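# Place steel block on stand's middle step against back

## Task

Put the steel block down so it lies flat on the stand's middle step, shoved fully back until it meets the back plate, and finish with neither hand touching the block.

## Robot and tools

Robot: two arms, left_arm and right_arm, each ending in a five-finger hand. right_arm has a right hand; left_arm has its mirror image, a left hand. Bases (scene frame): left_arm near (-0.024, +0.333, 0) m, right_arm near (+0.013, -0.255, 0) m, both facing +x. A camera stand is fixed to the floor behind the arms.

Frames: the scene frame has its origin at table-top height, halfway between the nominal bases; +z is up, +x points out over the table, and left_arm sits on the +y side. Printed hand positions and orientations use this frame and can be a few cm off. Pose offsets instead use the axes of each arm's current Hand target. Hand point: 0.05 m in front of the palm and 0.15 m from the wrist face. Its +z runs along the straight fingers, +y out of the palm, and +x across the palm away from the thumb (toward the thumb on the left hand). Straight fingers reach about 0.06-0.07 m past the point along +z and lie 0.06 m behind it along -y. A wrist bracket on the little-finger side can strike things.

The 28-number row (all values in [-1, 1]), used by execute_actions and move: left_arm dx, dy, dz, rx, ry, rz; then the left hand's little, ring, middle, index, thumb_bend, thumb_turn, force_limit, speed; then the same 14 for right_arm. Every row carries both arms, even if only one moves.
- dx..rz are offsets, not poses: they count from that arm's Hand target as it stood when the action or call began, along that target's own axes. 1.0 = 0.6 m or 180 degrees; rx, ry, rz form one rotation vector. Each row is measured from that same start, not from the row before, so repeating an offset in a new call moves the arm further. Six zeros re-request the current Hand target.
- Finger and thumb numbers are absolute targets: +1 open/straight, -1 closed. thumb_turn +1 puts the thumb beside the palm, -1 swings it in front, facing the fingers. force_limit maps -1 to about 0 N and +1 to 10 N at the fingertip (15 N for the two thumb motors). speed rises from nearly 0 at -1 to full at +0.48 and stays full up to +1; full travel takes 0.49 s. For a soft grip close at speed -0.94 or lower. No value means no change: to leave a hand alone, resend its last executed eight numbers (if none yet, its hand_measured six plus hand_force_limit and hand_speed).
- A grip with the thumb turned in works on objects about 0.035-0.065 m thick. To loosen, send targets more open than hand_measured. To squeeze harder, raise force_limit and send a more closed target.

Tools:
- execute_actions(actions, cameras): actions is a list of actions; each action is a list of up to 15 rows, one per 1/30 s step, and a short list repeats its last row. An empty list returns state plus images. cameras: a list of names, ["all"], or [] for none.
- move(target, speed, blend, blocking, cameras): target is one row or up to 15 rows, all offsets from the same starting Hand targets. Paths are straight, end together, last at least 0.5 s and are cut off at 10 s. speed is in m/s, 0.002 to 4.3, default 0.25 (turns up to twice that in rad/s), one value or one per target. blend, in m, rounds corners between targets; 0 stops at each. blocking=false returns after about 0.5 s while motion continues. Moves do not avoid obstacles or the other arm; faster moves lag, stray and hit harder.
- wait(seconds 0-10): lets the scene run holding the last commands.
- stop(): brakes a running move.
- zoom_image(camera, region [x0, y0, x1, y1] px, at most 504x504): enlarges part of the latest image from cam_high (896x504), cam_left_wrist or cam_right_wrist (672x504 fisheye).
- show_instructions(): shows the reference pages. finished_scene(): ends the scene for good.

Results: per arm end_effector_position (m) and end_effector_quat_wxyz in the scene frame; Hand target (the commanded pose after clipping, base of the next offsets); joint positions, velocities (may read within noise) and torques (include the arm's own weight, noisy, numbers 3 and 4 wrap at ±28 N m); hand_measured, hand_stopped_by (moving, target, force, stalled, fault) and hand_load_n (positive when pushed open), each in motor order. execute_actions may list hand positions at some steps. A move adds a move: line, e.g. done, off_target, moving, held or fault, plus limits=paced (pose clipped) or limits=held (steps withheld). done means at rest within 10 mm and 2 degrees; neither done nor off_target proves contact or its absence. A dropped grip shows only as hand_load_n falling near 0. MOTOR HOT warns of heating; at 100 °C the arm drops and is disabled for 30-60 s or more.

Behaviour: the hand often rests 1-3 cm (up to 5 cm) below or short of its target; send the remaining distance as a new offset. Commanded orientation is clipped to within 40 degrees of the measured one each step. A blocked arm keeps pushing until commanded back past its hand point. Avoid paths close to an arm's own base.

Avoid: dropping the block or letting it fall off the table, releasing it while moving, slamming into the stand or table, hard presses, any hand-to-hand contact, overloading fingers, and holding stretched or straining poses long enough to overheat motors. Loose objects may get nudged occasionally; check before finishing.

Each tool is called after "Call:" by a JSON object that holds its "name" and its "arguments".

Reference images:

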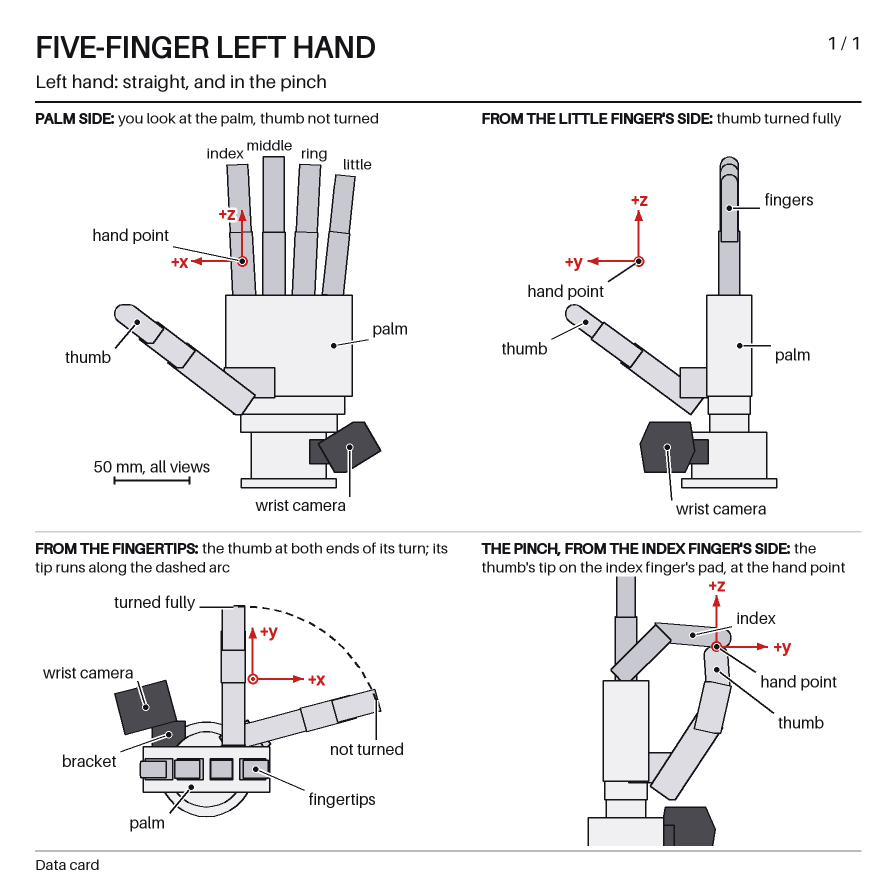

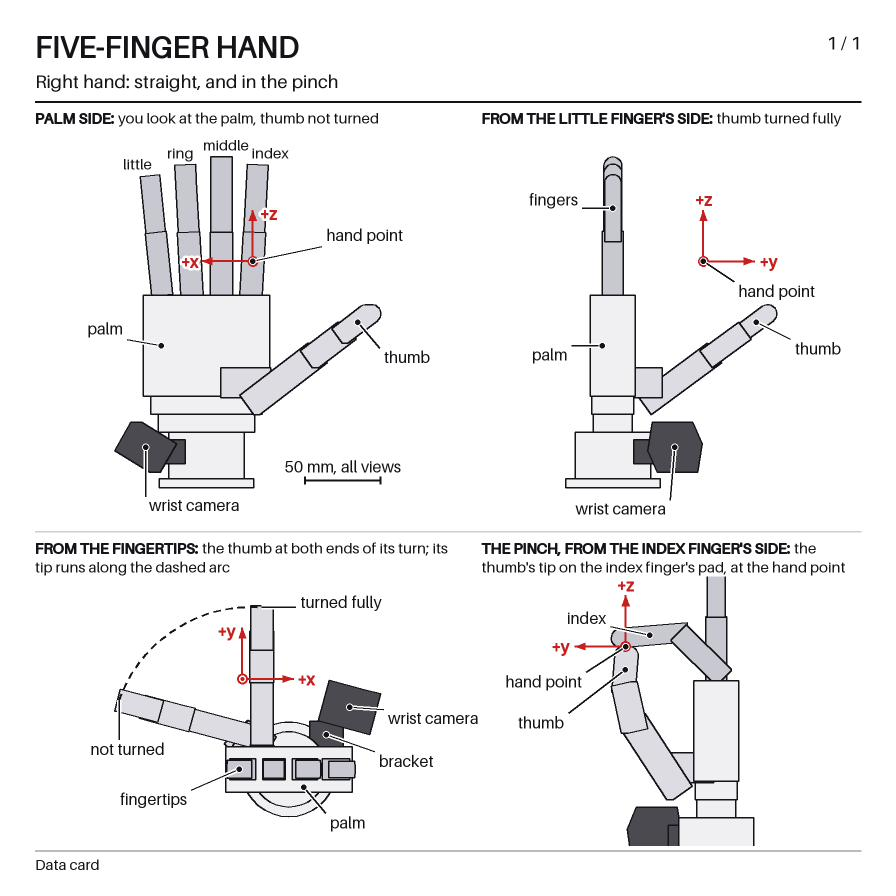

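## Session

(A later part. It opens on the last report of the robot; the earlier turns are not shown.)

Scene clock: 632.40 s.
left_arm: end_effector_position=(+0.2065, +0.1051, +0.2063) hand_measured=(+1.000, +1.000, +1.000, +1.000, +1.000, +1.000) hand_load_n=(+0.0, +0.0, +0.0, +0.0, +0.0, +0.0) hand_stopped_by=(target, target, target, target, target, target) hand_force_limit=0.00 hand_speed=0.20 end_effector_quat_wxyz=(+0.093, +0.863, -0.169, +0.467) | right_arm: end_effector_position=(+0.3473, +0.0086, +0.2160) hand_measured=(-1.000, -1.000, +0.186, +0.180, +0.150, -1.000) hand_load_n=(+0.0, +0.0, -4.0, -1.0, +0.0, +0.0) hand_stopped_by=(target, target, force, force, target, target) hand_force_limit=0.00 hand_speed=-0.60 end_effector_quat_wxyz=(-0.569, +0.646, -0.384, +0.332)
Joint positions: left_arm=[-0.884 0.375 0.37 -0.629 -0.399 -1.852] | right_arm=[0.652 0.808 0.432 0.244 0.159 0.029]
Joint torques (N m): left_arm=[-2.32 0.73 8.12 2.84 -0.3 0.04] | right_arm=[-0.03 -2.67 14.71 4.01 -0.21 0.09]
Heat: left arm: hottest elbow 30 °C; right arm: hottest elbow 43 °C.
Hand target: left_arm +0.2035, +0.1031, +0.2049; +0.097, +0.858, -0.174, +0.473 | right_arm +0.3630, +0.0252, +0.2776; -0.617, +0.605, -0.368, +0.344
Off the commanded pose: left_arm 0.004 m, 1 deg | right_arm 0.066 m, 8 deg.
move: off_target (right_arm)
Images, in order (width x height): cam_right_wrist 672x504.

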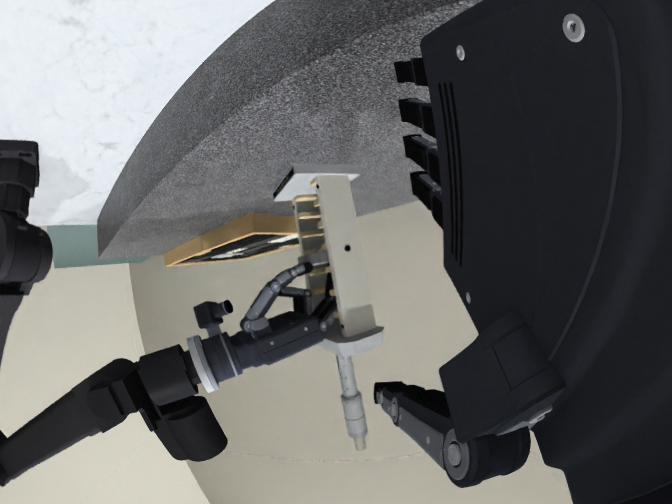

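Call:
{"name": "move", "arguments": {"target": [0,0,0,0,0,0,1,1,1,1,1,1,0,0.2,0,-0.012,-0.004,0.004,0,0,-1,-1,0.15,0.15,0.15,-1,0.0,-0.6], "speed": 0.04, "cameras": ["cam_right_wrist"]}}

Call:
{"name": "zoom_image", "arguments": {"camera": "cam_right_wrist", "region": [290, 235, 340, 285]}}

Scene clock: 633.80 s.
left_arm: end_effector_position=(+0.2065, +0.1051, +0.2063) hand_measured=(+1.000, +1.000, +1.000, +1.000, +1.000, +1.000) hand_load_n=(+0.0, +0.0, +0.0, -0.5, +0.0, +0.0) hand_stopped_by=(target, target, target, target, target, target) hand_force_limit=0.00 hand_speed=0.20 end_effector_quat_wxyz=(+0.093, +0.863, -0.169, +0.467) | right_arm: end_effector_position=(+0.3468, +0.0084, +0.2221) hand_measured=(-1.000, -1.000, +0.186, +0.180, +0.150, -1.000) hand_load_n=(+0.0, +0.5, -1.5, +0.0, +0.5, +0.0) hand_stopped_by=(target, target, force, force, target, target) hand_force_limit=0.00 hand_speed=-0.60 end_effector_quat_wxyz=(-0.575, +0.641, -0.382, +0.335)
Joint positions: left_arm=[-0.884 0.375 0.37 -0.629 -0.399 -1.852] | right_arm=[0.652 0.797 0.432 0.25 0.158 0.029]
Joint torques (N m): left_arm=[-2.37 1.14 8.08 2.86 -0.32 -0.03] | right_arm=[0.09 -2.84 14.99 3.55 -0.12 0.07]
Heat: left arm: hottest elbow 30 °C; right arm: hottest elbow 43 °C.
Hand target: left_arm +0.2035, +0.1031, +0.2049; +0.097, +0.858, -0.174, +0.473 | right_arm +0.3611, +0.0238, +0.2848; -0.621, +0.601, -0.366, +0.346
Off the commanded pose: left_arm 0.004 m, 1 deg | right_arm 0.066 m, 7 deg.
move: off_target (right_arm)
Images, in order (width x height): cam_right_wrist 672x504.

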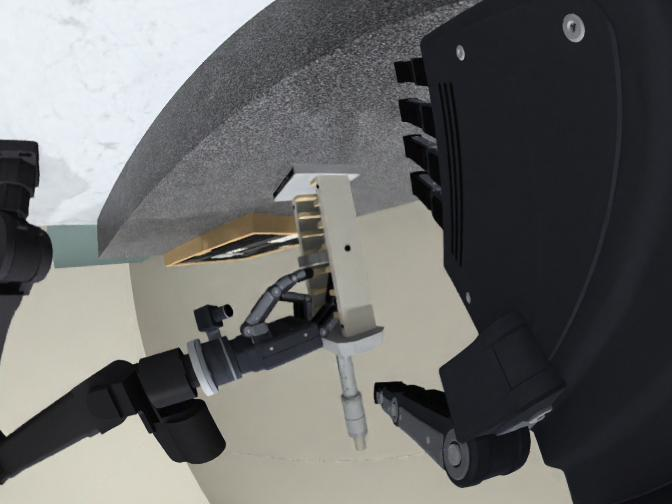

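Scaled by 10.080 from the camera's 672x504 image, which has a finer 960x720 frame.

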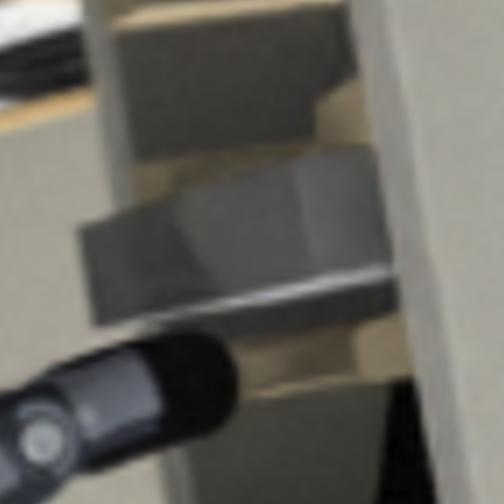

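Call:
{"name": "move", "arguments": {"target": [0,0,0,0,0,0,1,1,1,1,1,1,0,0.2,0.0082,-0.0093,-0.0745,0,0,0,-1,-1,0.15,0.15,0.15,-1,0.0,-0.6], "speed": 0.08, "cameras": ["all"]}}

Call:
{"name": "zoom_image", "arguments": {"camera": "cam_right_wrist", "region": [290, 235, 340, 285]}}

Call:
{"name": "zoom_image", "arguments": {"camera": "cam_left_wrist", "region": [330, 120, 470, 270]}}

Scene clock: 635.83 s.
left_arm: end_effector_position=(+0.2065, +0.1051, +0.2063) hand_measured=(+1.000, +1.000, +1.000, +1.000, +1.000, +1.000) hand_load_n=(+0.0, +0.0, +0.0, +0.0, +0.0, +0.0) hand_stopped_by=(target, target, target, target, target, target) hand_force_limit=0.00 hand_speed=0.20 end_effector_quat_wxyz=(+0.093, +0.863, -0.169, +0.467) | right_arm: end_effector_position=(+0.3232, -0.0085, +0.2438) hand_measured=(-1.000, -1.000, +0.186, +0.180, +0.150, -1.000) hand_load_n=(+0.0, +0.0, +0.0, -2.0, +0.0, +0.0) hand_stopped_by=(target, target, force, force, target, target) hand_force_limit=0.00 hand_speed=-0.60 end_effector_quat_wxyz=(+0.586, -0.633, +0.377, -0.338)
Joint positions: left_arm=[-0.884 0.375 0.37 -0.629 -0.399 -1.852] | right_arm=[0.655 0.64 0.416 0.136 0.158 0.029]
Joint torques (N m): left_arm=[-2.61 0.5 8.1 3.02 -0.33 0.04] | right_arm=[0.62 -3.02 12.96 2.88 0.25 0.07]
Heat: left arm: hottest elbow 30 °C; right arm: hottest elbow 43 °C.
Hand target: left_arm +0.2035, +0.1031, +0.2049; +0.097, +0.858, -0.174, +0.473 | right_arm +0.3246, -0.0026, +0.2897; +0.621, -0.601, +0.366, -0.346
Off the commanded pose: left_arm 0.004 m, 1 deg | right_arm 0.046 m, 6 deg.
move: off_target (right_arm)

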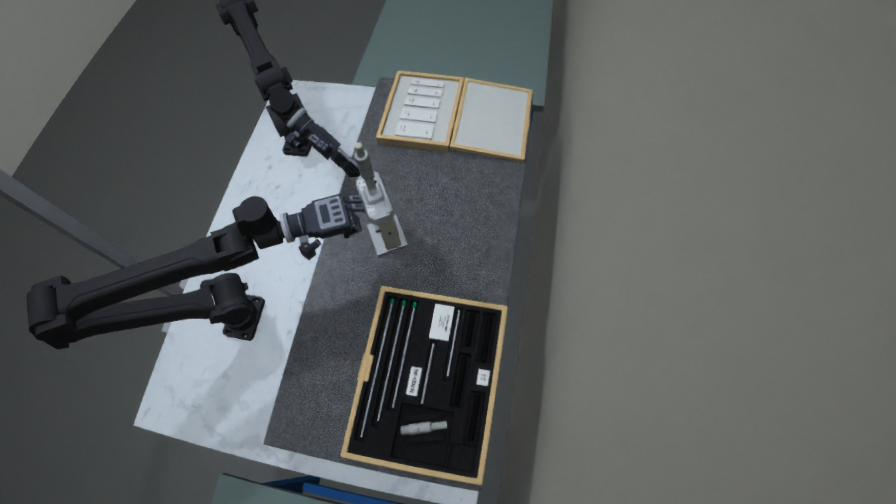

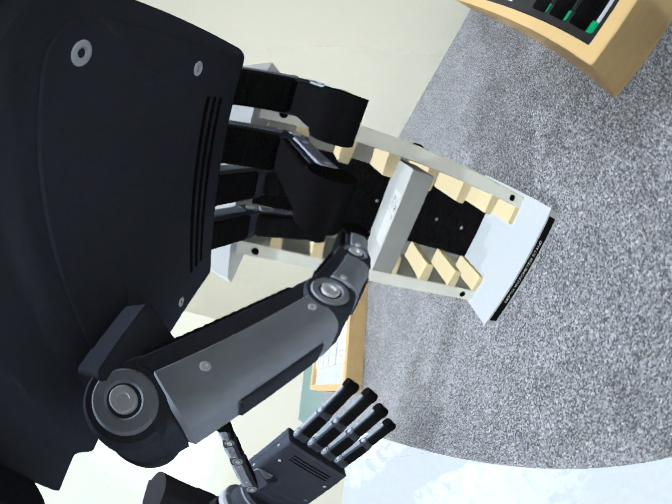

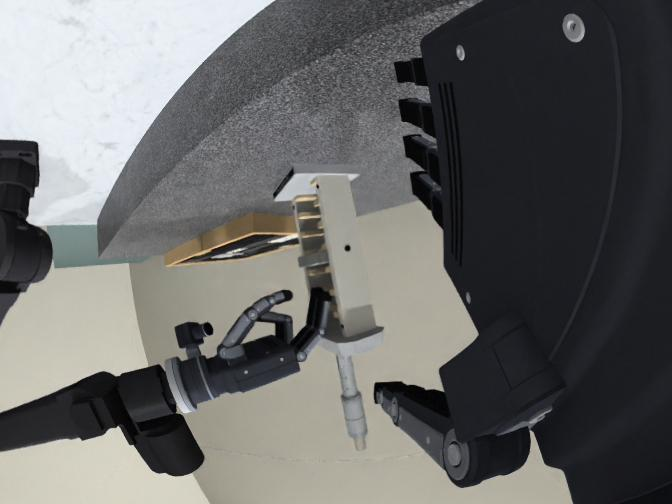

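Scaled by 10.080 from the camera's 672x504 image, which has a finer 960x720 frame.

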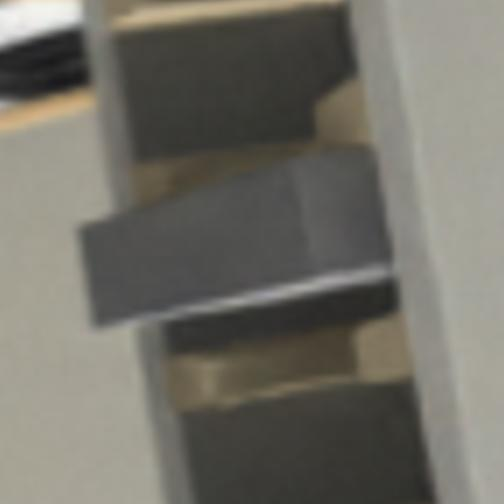

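Scaled by 3.360 from the camera's 672x504 image, which has a finer 960x720 frame.

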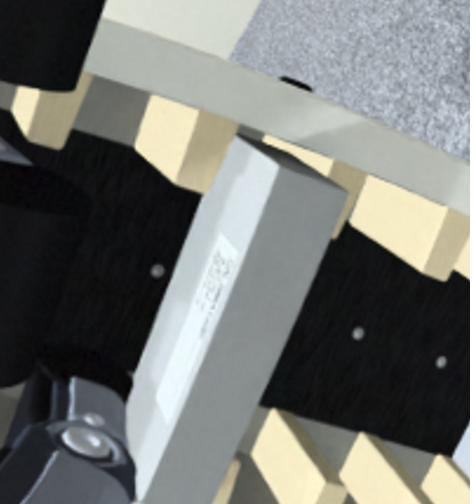

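Call:
{"name": "move", "arguments": {"target": [0,0,0,0,0,0,1,1,1,1,1,1,0,0.2,0.0,0.010,-0.06,0,0,0,-1,-1,0.15,0.15,0.15,-1,0.0,-0.6], "speed": 0.1, "cameras": ["all"]}}

Call:
{"name": "zoom_image", "arguments": {"camera": "cam_left_wrist", "region": [340, 110, 480, 280]}}

Call:
{"name": "zoom_image", "arguments": {"camera": "cam_high", "region": [345, 190, 415, 260]}}

Scene clock: 637.73 s.
left_arm: end_effector_position=(+0.2065, +0.1051, +0.2063) hand_measured=(+1.000, +1.000, +1.000, +1.000, +1.000, +1.000) hand_load_n=(+0.0, +0.0, +0.0, +0.0, +0.0, +0.0) hand_stopped_by=(target, target, target, target, target, target) hand_force_limit=0.00 hand_speed=0.20 end_effector_quat_wxyz=(+0.093, +0.863, -0.169, +0.467) | right_arm: end_effector_position=(+0.2970, -0.0219, +0.2791) hand_measured=(-1.000, -1.000, +0.186, +0.180, +0.150, -1.000) hand_load_n=(+0.0, +0.0, +0.0, +0.0, +0.5, +0.0) hand_stopped_by=(target, target, force, force, target, target) hand_force_limit=0.00 hand_speed=-0.60 end_effector_quat_wxyz=(+0.616, -0.603, +0.366, -0.350)
Joint positions: left_arm=[-0.884 0.375 0.37 -0.629 -0.399 -1.852] | right_arm=[0.692 0.469 0.404 0.068 0.197 0.029]
Joint torques (N m): left_arm=[-2.78 0.38 8.12 2.89 -0.28 0.02] | right_arm=[0.62 0.09 10.13 1.47 0.18 0.07]
Heat: left arm: hottest elbow 30 °C; right arm: hottest elbow 43 °C.
Hand target: left_arm +0.2035, +0.1031, +0.2049; +0.097, +0.858, -0.174, +0.473 | right_arm +0.2932, -0.0201, +0.2833; +0.621, -0.601, +0.366, -0.346
Off the commanded pose: left_arm 0.004 m, 1 deg | right_arm 0.006 m, 1 deg.
move: done

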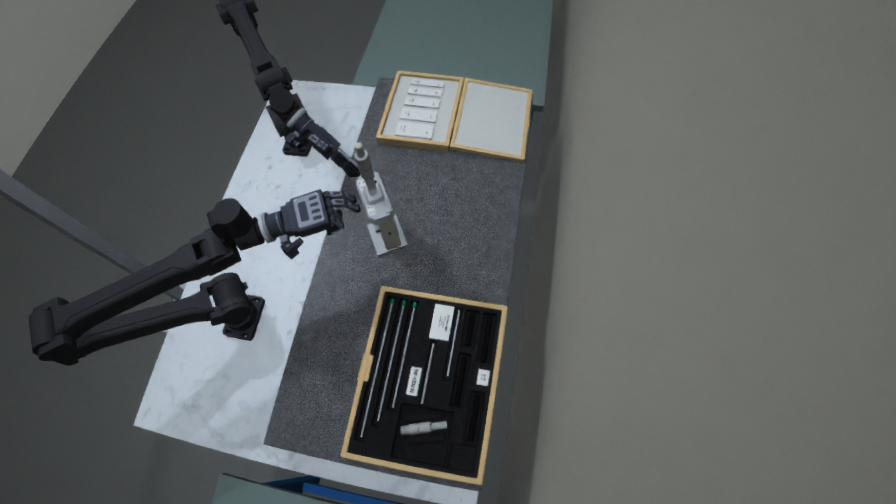

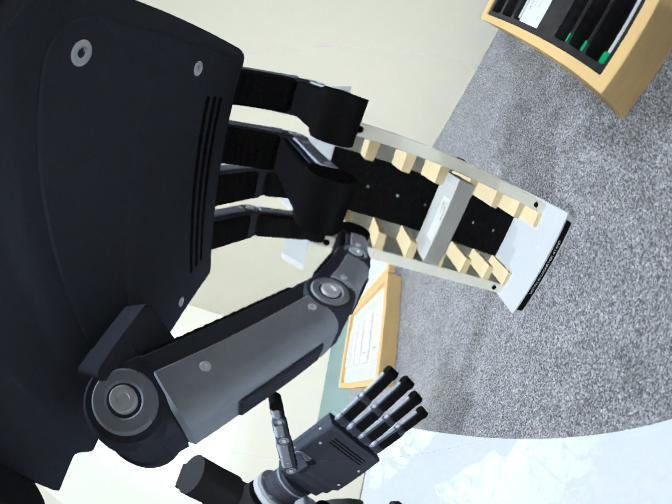

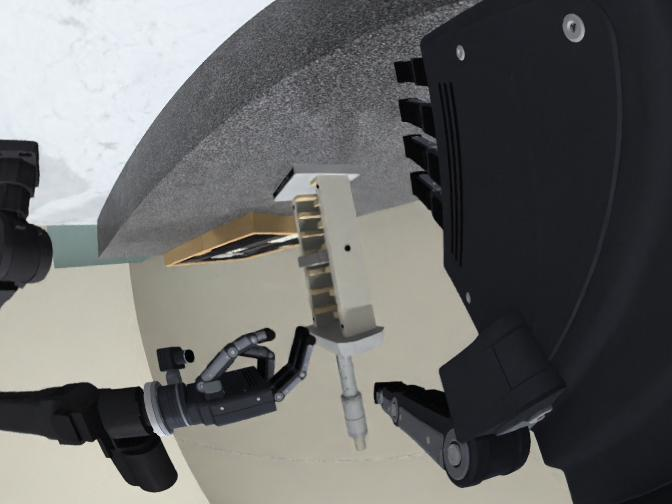

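Scaled by 2.965 from the camera's 672x504 image, which has a finer 960x720 frame.

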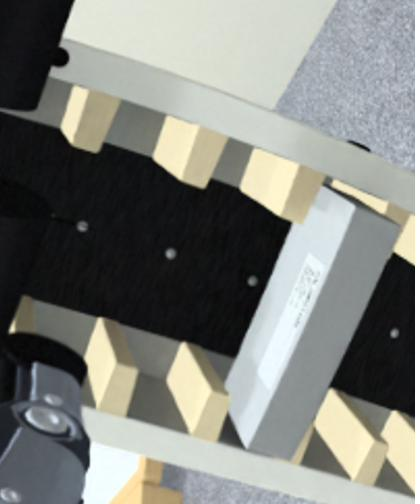

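Scaled by 7.200 from the camera's 896x504 image, which has a finer 1280x720 frame.

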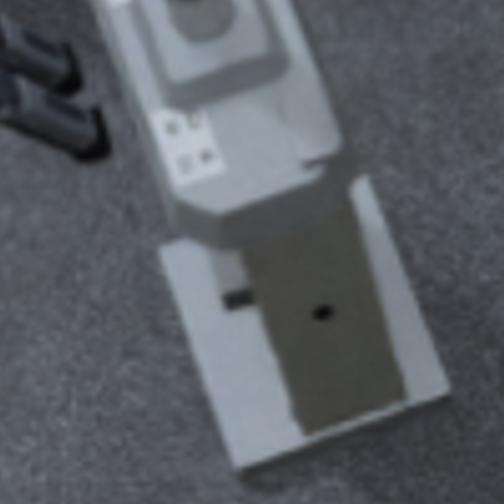

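Call:
{"name": "move", "arguments": {"target": [[0,0,0,0,0,0,1,1,1,1,1,1,0,0.2,0.005,0,-0.089,0,0,0,-1,-1,0.15,0.15,0.15,-1,0.0,-0.6],[0,0,0,0,0,0,1,1,1,1,1,1,0,0.2,0.0133,0.2172,-0.089,0,-0.0333,0,-1,-1,1,-1,0.15,-1,0.0,-0.3]], "speed": [0.12,0.15], "blend": 0.02, "cameras": ["all"]}}

Scene clock: 644.80 s.
left_arm: end_effector_position=(+0.2065, +0.1051, +0.2063) hand_measured=(+1.000, +1.000, +1.000, +1.000, +1.000, +1.000) hand_load_n=(+0.0, +0.0, +0.0, -0.5, -0.5, +0.0) hand_stopped_by=(target, target, target, target, target, target) hand_force_limit=0.00 hand_speed=0.20 end_effector_quat_wxyz=(+0.093, +0.863, -0.169, +0.467) | right_arm: end_effector_position=(+0.2462, -0.0479, +0.1492) hand_measured=(-1.000, -1.000, +1.000, -0.324, +0.150, -1.000) hand_load_n=(+0.0, +0.0, +0.0, +6.5, +2.0, -7.0) hand_stopped_by=(target, target, target, force, target, target) hand_force_limit=0.00 hand_speed=-0.30 end_effector_quat_wxyz=(+0.636, -0.624, +0.329, -0.313)
Joint positions: left_arm=[-0.884 0.375 0.37 -0.629 -0.399 -1.852] | right_arm=[0.602 0.21 0.029 0.186 -0.012 0.029]
Joint torques (N m): left_arm=[-2.84 0.21 8.18 2.73 -0.32 0] | right_arm=[-1.14 3.72 9.92 2.81 -0.06 0.08]
Heat: left arm: hottest elbow 30 °C; right arm: hottest elbow 43 °C.
Hand target: left_arm +0.2035, +0.1031, +0.2049; +0.097, +0.858, -0.174, +0.473 | right_arm +0.2494, -0.0484, +0.1524; +0.639, -0.618, +0.333, -0.314
Off the commanded pose: left_arm 0.004 m, 1 deg | right_arm 0.004 m, 1 deg.
move: done

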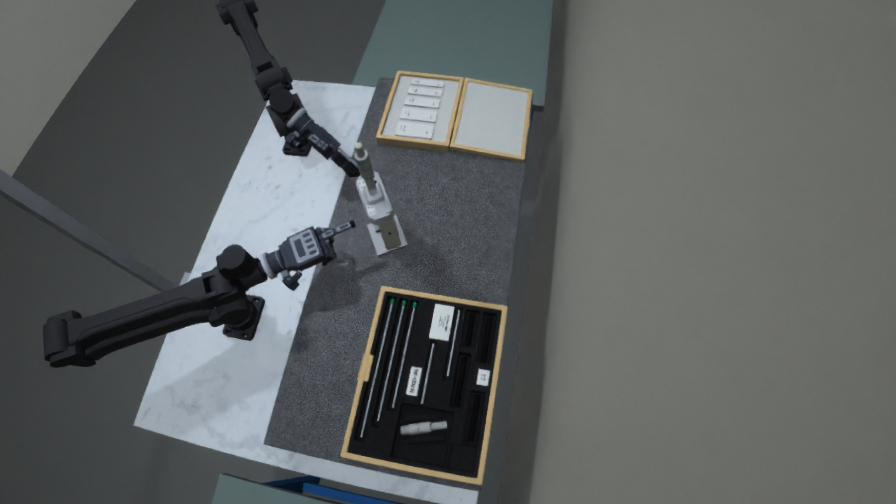

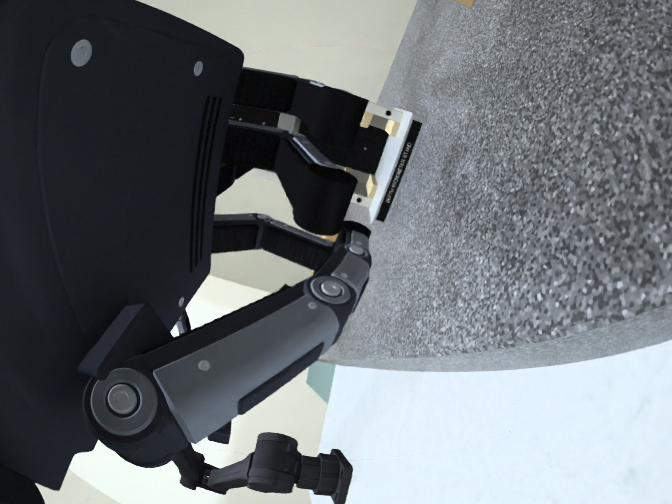

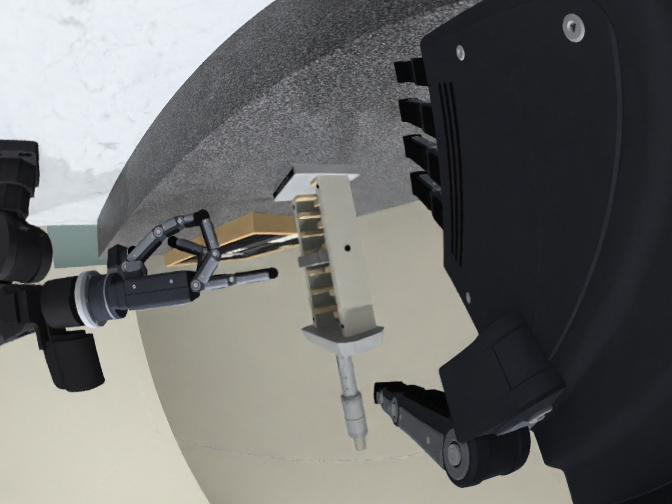

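Call:
{"name": "zoom_image", "arguments": {"camera": "cam_right_wrist", "region": [250, 230, 340, 300]}}

Call:
{"name": "zoom_image", "arguments": {"camera": "cam_high", "region": [325, 195, 415, 265]}}

Scaled by 5.600 from the camera's 672x504 image, which has a finer 960x720 frame.

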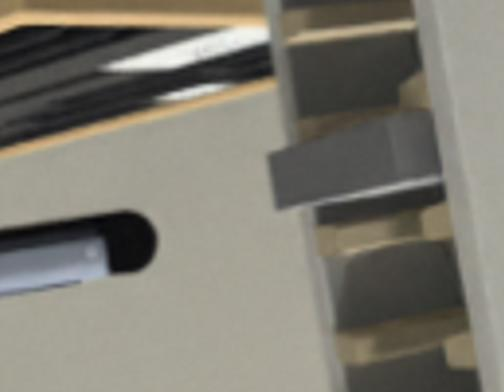

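Scaled by 5.600 from the camera's 896x504 image, which has a finer 1280x720 frame.

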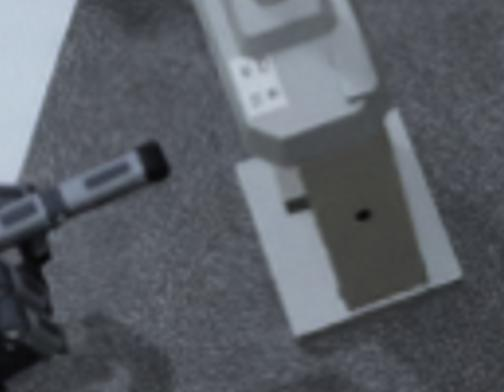

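Call:
{"name": "move", "arguments": {"target": [0,0,0,0,0,0,1,1,1,1,1,1,0,0.2,0.0067,0.0105,0.05,0,0,0,-1,-1,1,-0.2,0.15,-1,0.0,-0.3], "speed": 0.06, "cameras": ["all"]}}

Call:
{"name": "zoom_image", "arguments": {"camera": "cam_right_wrist", "region": [250, 230, 340, 300]}}

Call:
{"name": "zoom_image", "arguments": {"camera": "cam_high", "region": [325, 195, 415, 265]}}

Scene clock: 648.67 s.
left_arm: end_effector_position=(+0.2065, +0.1051, +0.2063) hand_measured=(+1.000, +1.000, +1.000, +1.000, +1.000, +1.000) hand_load_n=(+0.0, +0.0, +0.0, +0.0, +0.0, +0.0) hand_stopped_by=(target, target, target, target, target, target) hand_force_limit=0.00 hand_speed=0.20 end_effector_quat_wxyz=(+0.093, +0.863, -0.169, +0.467) | right_arm: end_effector_position=(+0.2679, -0.0365, +0.1316) hand_measured=(-1.000, -1.000, +1.000, -0.200, +0.150, -1.000) hand_load_n=(+0.0, +0.0, +0.0, +0.0, +0.0, +0.0) hand_stopped_by=(target, target, target, target, target, target) hand_force_limit=0.00 hand_speed=-0.30 end_effector_quat_wxyz=(+0.629, -0.630, +0.333, -0.309)
Joint positions: left_arm=[-0.884 0.375 0.37 -0.629 -0.399 -1.852] | right_arm=[0.579 0.57 0.029 0.524 -0.036 0.029]
Joint torques (N m): left_arm=[-2.84 0.62 8.27 3 -0.26 0.02] | right_arm=[-1.08 2.2 10.44 2.81 -0.07 0.08]
Heat: left arm: hottest elbow 30 °C; right arm: hottest elbow 43 °C.
Hand target: left_arm +0.2035, +0.1031, +0.2049; +0.097, +0.858, -0.174, +0.473 | right_arm +0.2761, -0.0340, +0.1464; +0.639, -0.618, +0.333, -0.314
Off the commanded pose: left_arm 0.004 m, 1 deg | right_arm 0.017 m, 2 deg.
move: off_target (right_arm)

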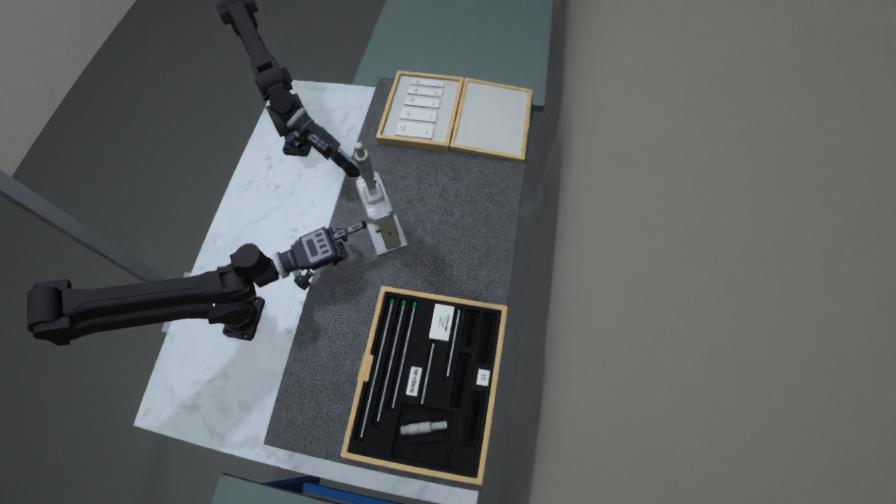

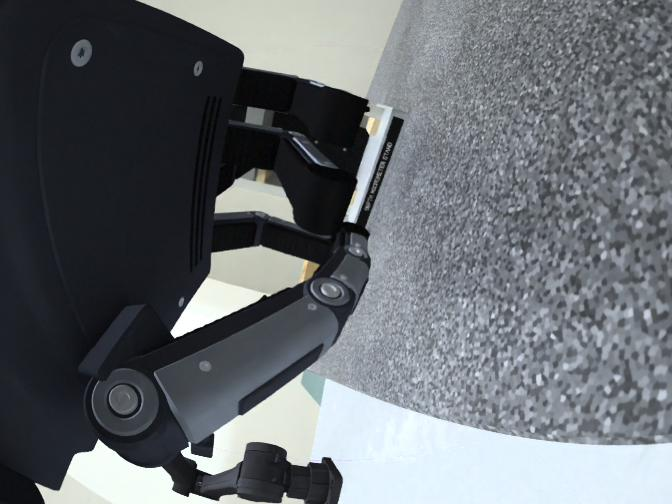

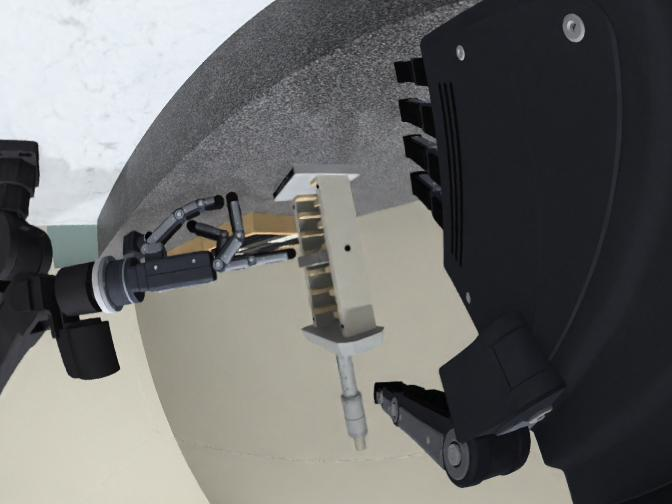

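Scaled by 5.600 from the camera's 672x504 image, which has a finer 960x720 frame.

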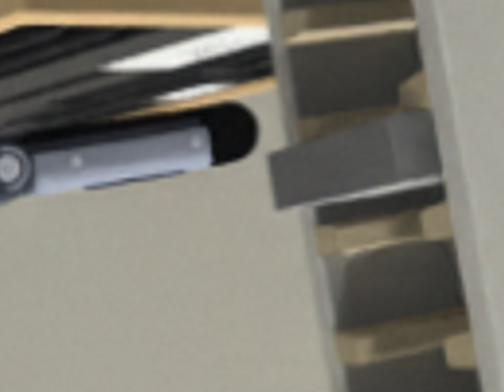

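Scaled by 5.600 from the camera's 896x504 image, which has a finer 1280x720 frame.

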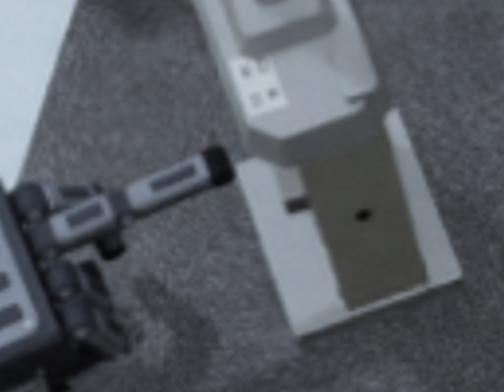

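Call:
{"name": "move", "arguments": {"target": [0,0,0,0,0,0,1,1,1,1,1,1,0,0.2,0,-0.02,0,0,0,0,-1,-1,1,-0.2,0.15,-1,0.0,-0.3], "speed": 0.06, "cameras": ["cam_right_wrist","cam_high"]}}

Call:
{"name": "zoom_image", "arguments": {"camera": "cam_right_wrist", "region": [250, 230, 340, 300]}}

Call:
{"name": "zoom_image", "arguments": {"camera": "cam_high", "region": [325, 195, 415, 265]}}

Scene clock: 650.87 s.
left_arm: end_effector_position=(+0.2065, +0.1051, +0.2063) hand_measured=(+1.000, +1.000, +1.000, +1.000, +1.000, +1.000) hand_load_n=(+0.0, +0.0, +0.0, +0.0, +0.0, +0.0) hand_stopped_by=(target, target, target, target, target, target) hand_force_limit=0.00 hand_speed=0.20 end_effector_quat_wxyz=(+0.093, +0.863, -0.169, +0.467) | right_arm: end_effector_position=(+0.2647, -0.0391, +0.1284) hand_measured=(-1.000, -1.000, +1.000, -0.200, +0.150, -1.000) hand_load_n=(+0.0, +0.0, +0.0, +0.0, +0.0, +0.0) hand_stopped_by=(target, target, target, target, target, target) hand_force_limit=0.00 hand_speed=-0.30 end_effector_quat_wxyz=(+0.623, -0.636, +0.336, -0.306)
Joint positions: left_arm=[-0.884 0.375 0.37 -0.629 -0.399 -1.852] | right_arm=[0.576 0.527 0.029 0.463 -0.039 0.029]
Joint torques (N m): left_arm=[-2.2 0.62 8.16 2.76 -0.28 0] | right_arm=[-1.03 0.67 12.53 1.63 -0.07 0.08]
Heat: left arm: hottest elbow 30 °C; right arm: hottest elbow 43 °C.
Hand target: left_arm +0.2035, +0.1031, +0.2049; +0.097, +0.858, -0.174, +0.473 | right_arm +0.2762, -0.0344, +0.1583; +0.639, -0.618, +0.333, -0.314
Off the commanded pose: left_arm 0.004 m, 1 deg | right_arm 0.032 m, 3 deg.
move: off_target (right_arm)
Images, in order (width x height): cam_high 896x504, cam_right_wrist 672x504.

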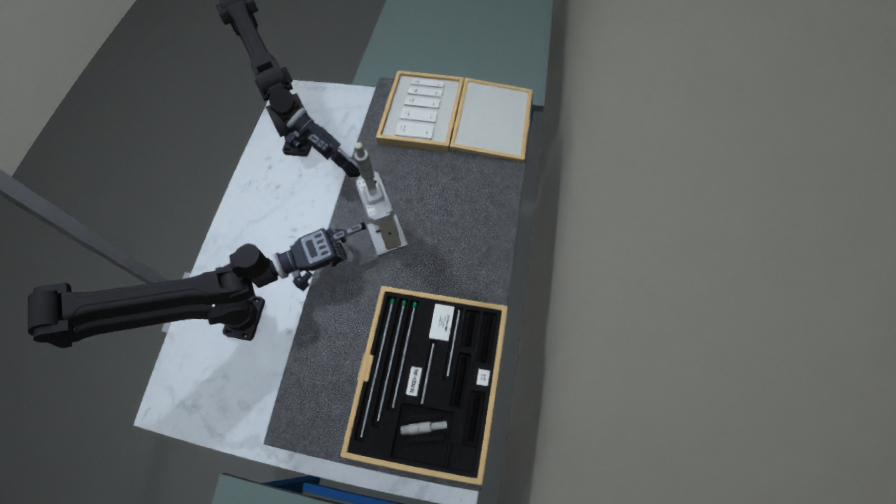

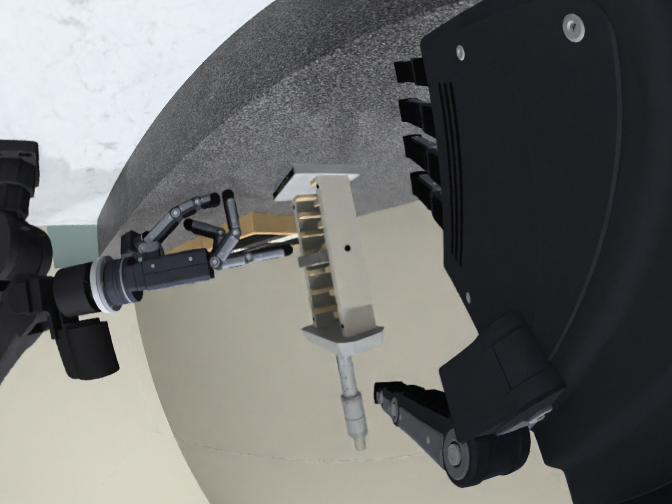

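Scaled by 5.600 from the camera's 672x504 image, which has a finer 960x720 frame.

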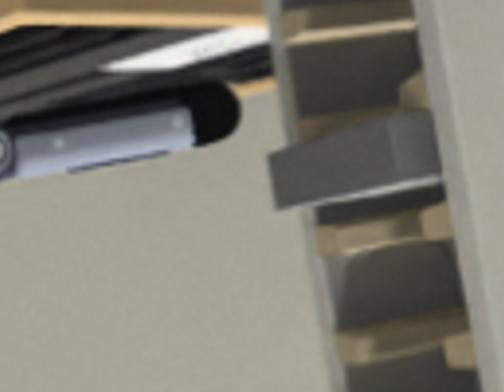

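Scaled by 5.600 from the camera's 896x504 image, which has a finer 1280x720 frame.

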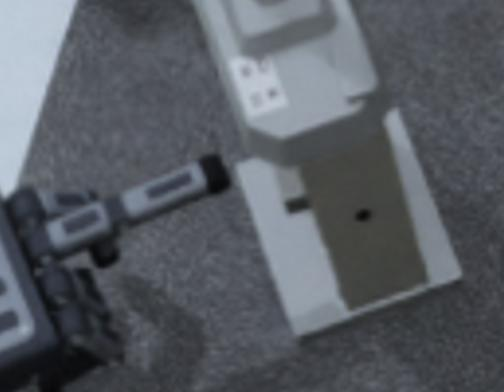

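Call:
{"name": "move", "arguments": {"target": [0,0,0,0,0,0,1,1,1,1,1,1,0,0.2,0,-0.03,0,0.008,0,0,-1,-1,1,-0.2,0.15,-1,0.0,-0.3], "speed": 0.06, "cameras": ["cam_right_wrist","cam_high"]}}

Call:
{"name": "zoom_image", "arguments": {"camera": "cam_right_wrist", "region": [250, 230, 340, 300]}}

Scene clock: 652.40 s.
left_arm: end_effector_position=(+0.2065, +0.1051, +0.2063) hand_measured=(+1.000, +1.000, +1.000, +1.000, +1.000, +1.000) hand_load_n=(+0.0, +0.0, +0.0, +0.0, +0.0, -0.5) hand_stopped_by=(target, target, target, target, target, target) hand_force_limit=0.00 hand_speed=0.20 end_effector_quat_wxyz=(+0.093, +0.863, -0.169, +0.467) | right_arm: end_effector_position=(+0.2635, -0.0409, +0.1388) hand_measured=(-1.000, -1.000, +1.000, -0.200, +0.150, -1.000) hand_load_n=(+0.0, +0.0, +0.0, -0.5, +0.0, +0.0) hand_stopped_by=(target, target, target, target, target, target) hand_force_limit=0.00 hand_speed=-0.30 end_effector_quat_wxyz=(+0.628, -0.632, +0.334, -0.309)
Joint positions: left_arm=[-0.884 0.375 0.37 -0.629 -0.399 -1.852] | right_arm=[0.571 0.457 0.04 0.396 -0.042 0.029]
Joint torques (N m): left_arm=[-2.14 0.67 8.02 2.81 -0.32 0] | right_arm=[-1.03 0.79 13.71 1.69 -0.08 0.09]
Heat: left arm: hottest elbow 30 °C; right arm: hottest elbow 43 °C.
Hand target: left_arm +0.2035, +0.1031, +0.2049; +0.097, +0.858, -0.174, +0.473 | right_arm +0.2763, -0.0352, +0.1762; +0.647, -0.610, +0.329, -0.318
Off the commanded pose: left_arm 0.004 m, 1 deg | right_arm 0.040 m, 4 deg.
move: off_target (right_arm)
Images, in order (width x height): cam_high 896x504, cam_right_wrist 672x504.

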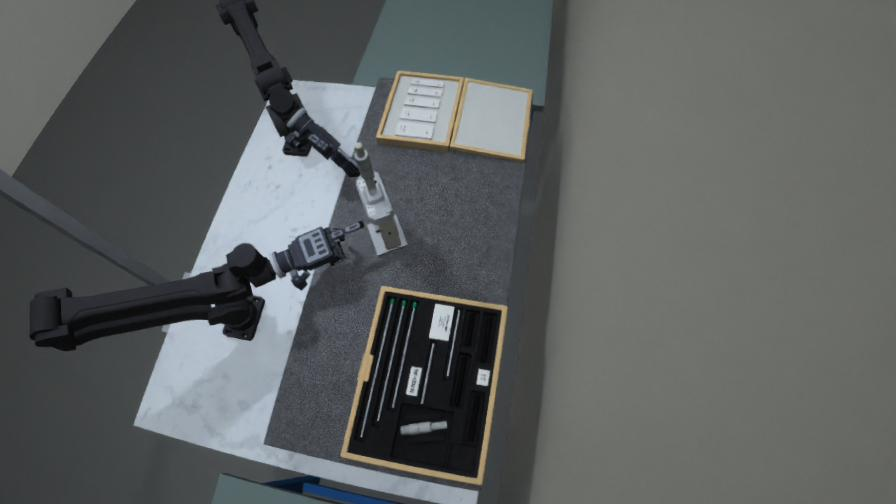

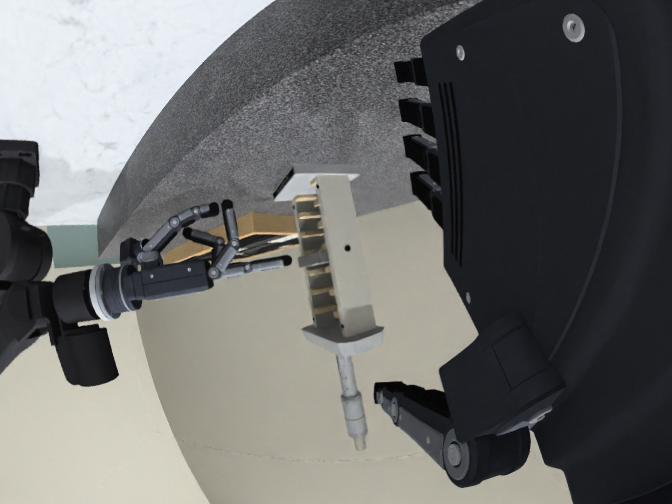

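Scaled by 5.600 from the camera's 672x504 image, which has a finer 960x720 frame.

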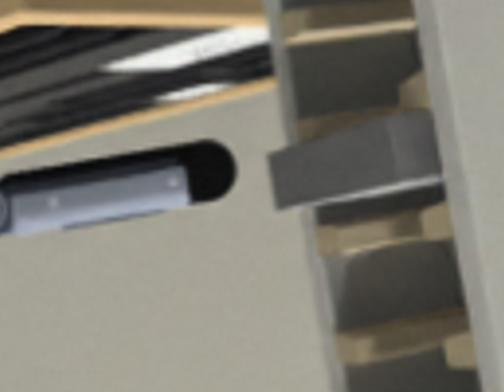

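Call:
{"name": "move", "arguments": {"target": [0,0,0,0,0,0,1,1,1,1,1,1,0,0.2,-0.001,-0.015,0.042,0,0,0,-1,-1,1,-0.2,0.15,-1,0.0,-0.3], "speed": 0.06, "cameras": ["cam_right_wrist","cam_high"]}}

Call:
{"name": "zoom_image", "arguments": {"camera": "cam_right_wrist", "region": [250, 230, 340, 300]}}

Call:
{"name": "zoom_image", "arguments": {"camera": "cam_high", "region": [325, 195, 415, 265]}}

Scene clock: 655.60 s.
left_arm: end_effector_position=(+0.2065, +0.1051, +0.2063) hand_measured=(+1.000, +1.000, +1.000, +1.000, +1.000, +1.000) hand_load_n=(+0.0, +0.0, +0.0, +0.0, -0.5, +0.0) hand_stopped_by=(target, target, target, target, target, target) hand_force_limit=0.00 hand_speed=0.20 end_effector_quat_wxyz=(+0.093, +0.863, -0.169, +0.467) | right_arm: end_effector_position=(+0.2799, -0.0306, +0.1502) hand_measured=(-1.000, -1.000, +1.000, -0.200, +0.150, -1.000) hand_load_n=(+0.0, +0.0, +0.0, +0.0, +0.0, +0.0) hand_stopped_by=(target, target, target, target, target, target) hand_force_limit=0.00 hand_speed=-0.30 end_effector_quat_wxyz=(+0.626, -0.633, +0.336, -0.308)
Joint positions: left_arm=[-0.884 0.375 0.37 -0.629 -0.399 -1.852] | right_arm=[0.57 0.586 0.096 0.464 -0.042 0.029]
Joint torques (N m): left_arm=[-2.78 -0.03 8.16 2.89 -0.32 0.03] | right_arm=[-0.44 1.79 13.39 2.96 0.17 0.09]
Heat: left arm: hottest elbow 30 °C; right arm: hottest elbow 44 °C.
Hand target: left_arm +0.2035, +0.1031, +0.2049; +0.097, +0.858, -0.174, +0.473 | right_arm +0.2964, -0.0205, +0.1863; +0.647, -0.610, +0.329, -0.318
Off the commanded pose: left_arm 0.004 m, 1 deg | right_arm 0.041 m, 4 deg.
move: off_target (right_arm)
Images, in order (width x height): cam_high 896x504, cam_right_wrist 672x504.

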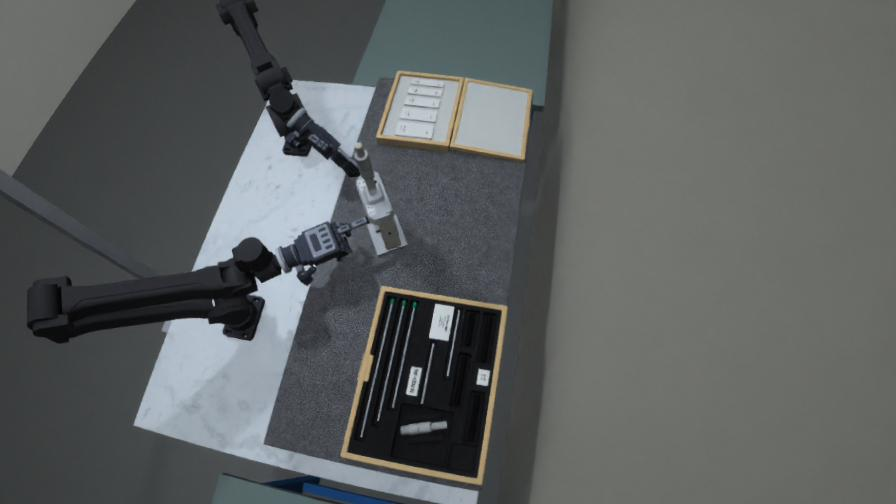

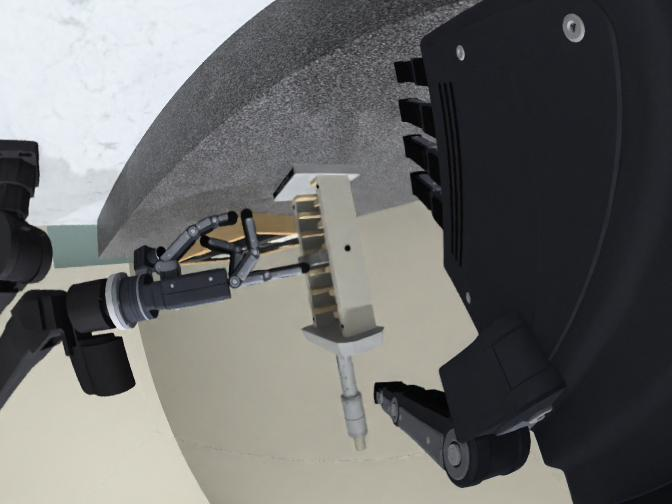

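Scaled by 5.600 from the camera's 672x504 image, which has a finer 960x720 frame.

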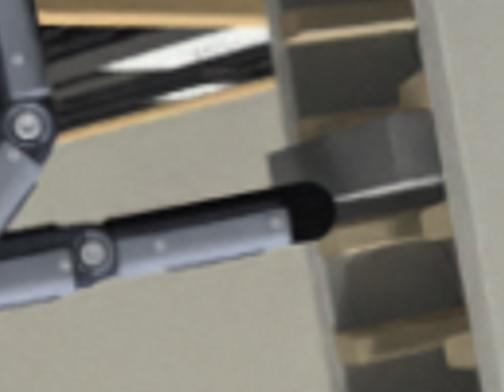

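Scaled by 5.600 from the camera's 896x504 image, which has a finer 1280x720 frame.

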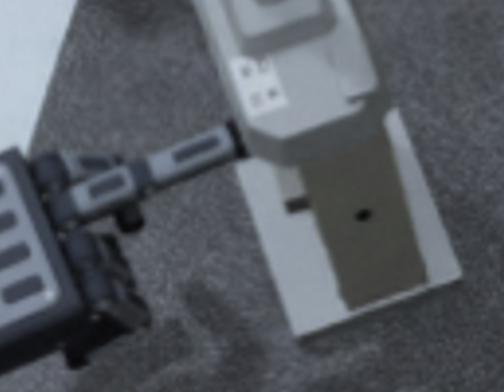

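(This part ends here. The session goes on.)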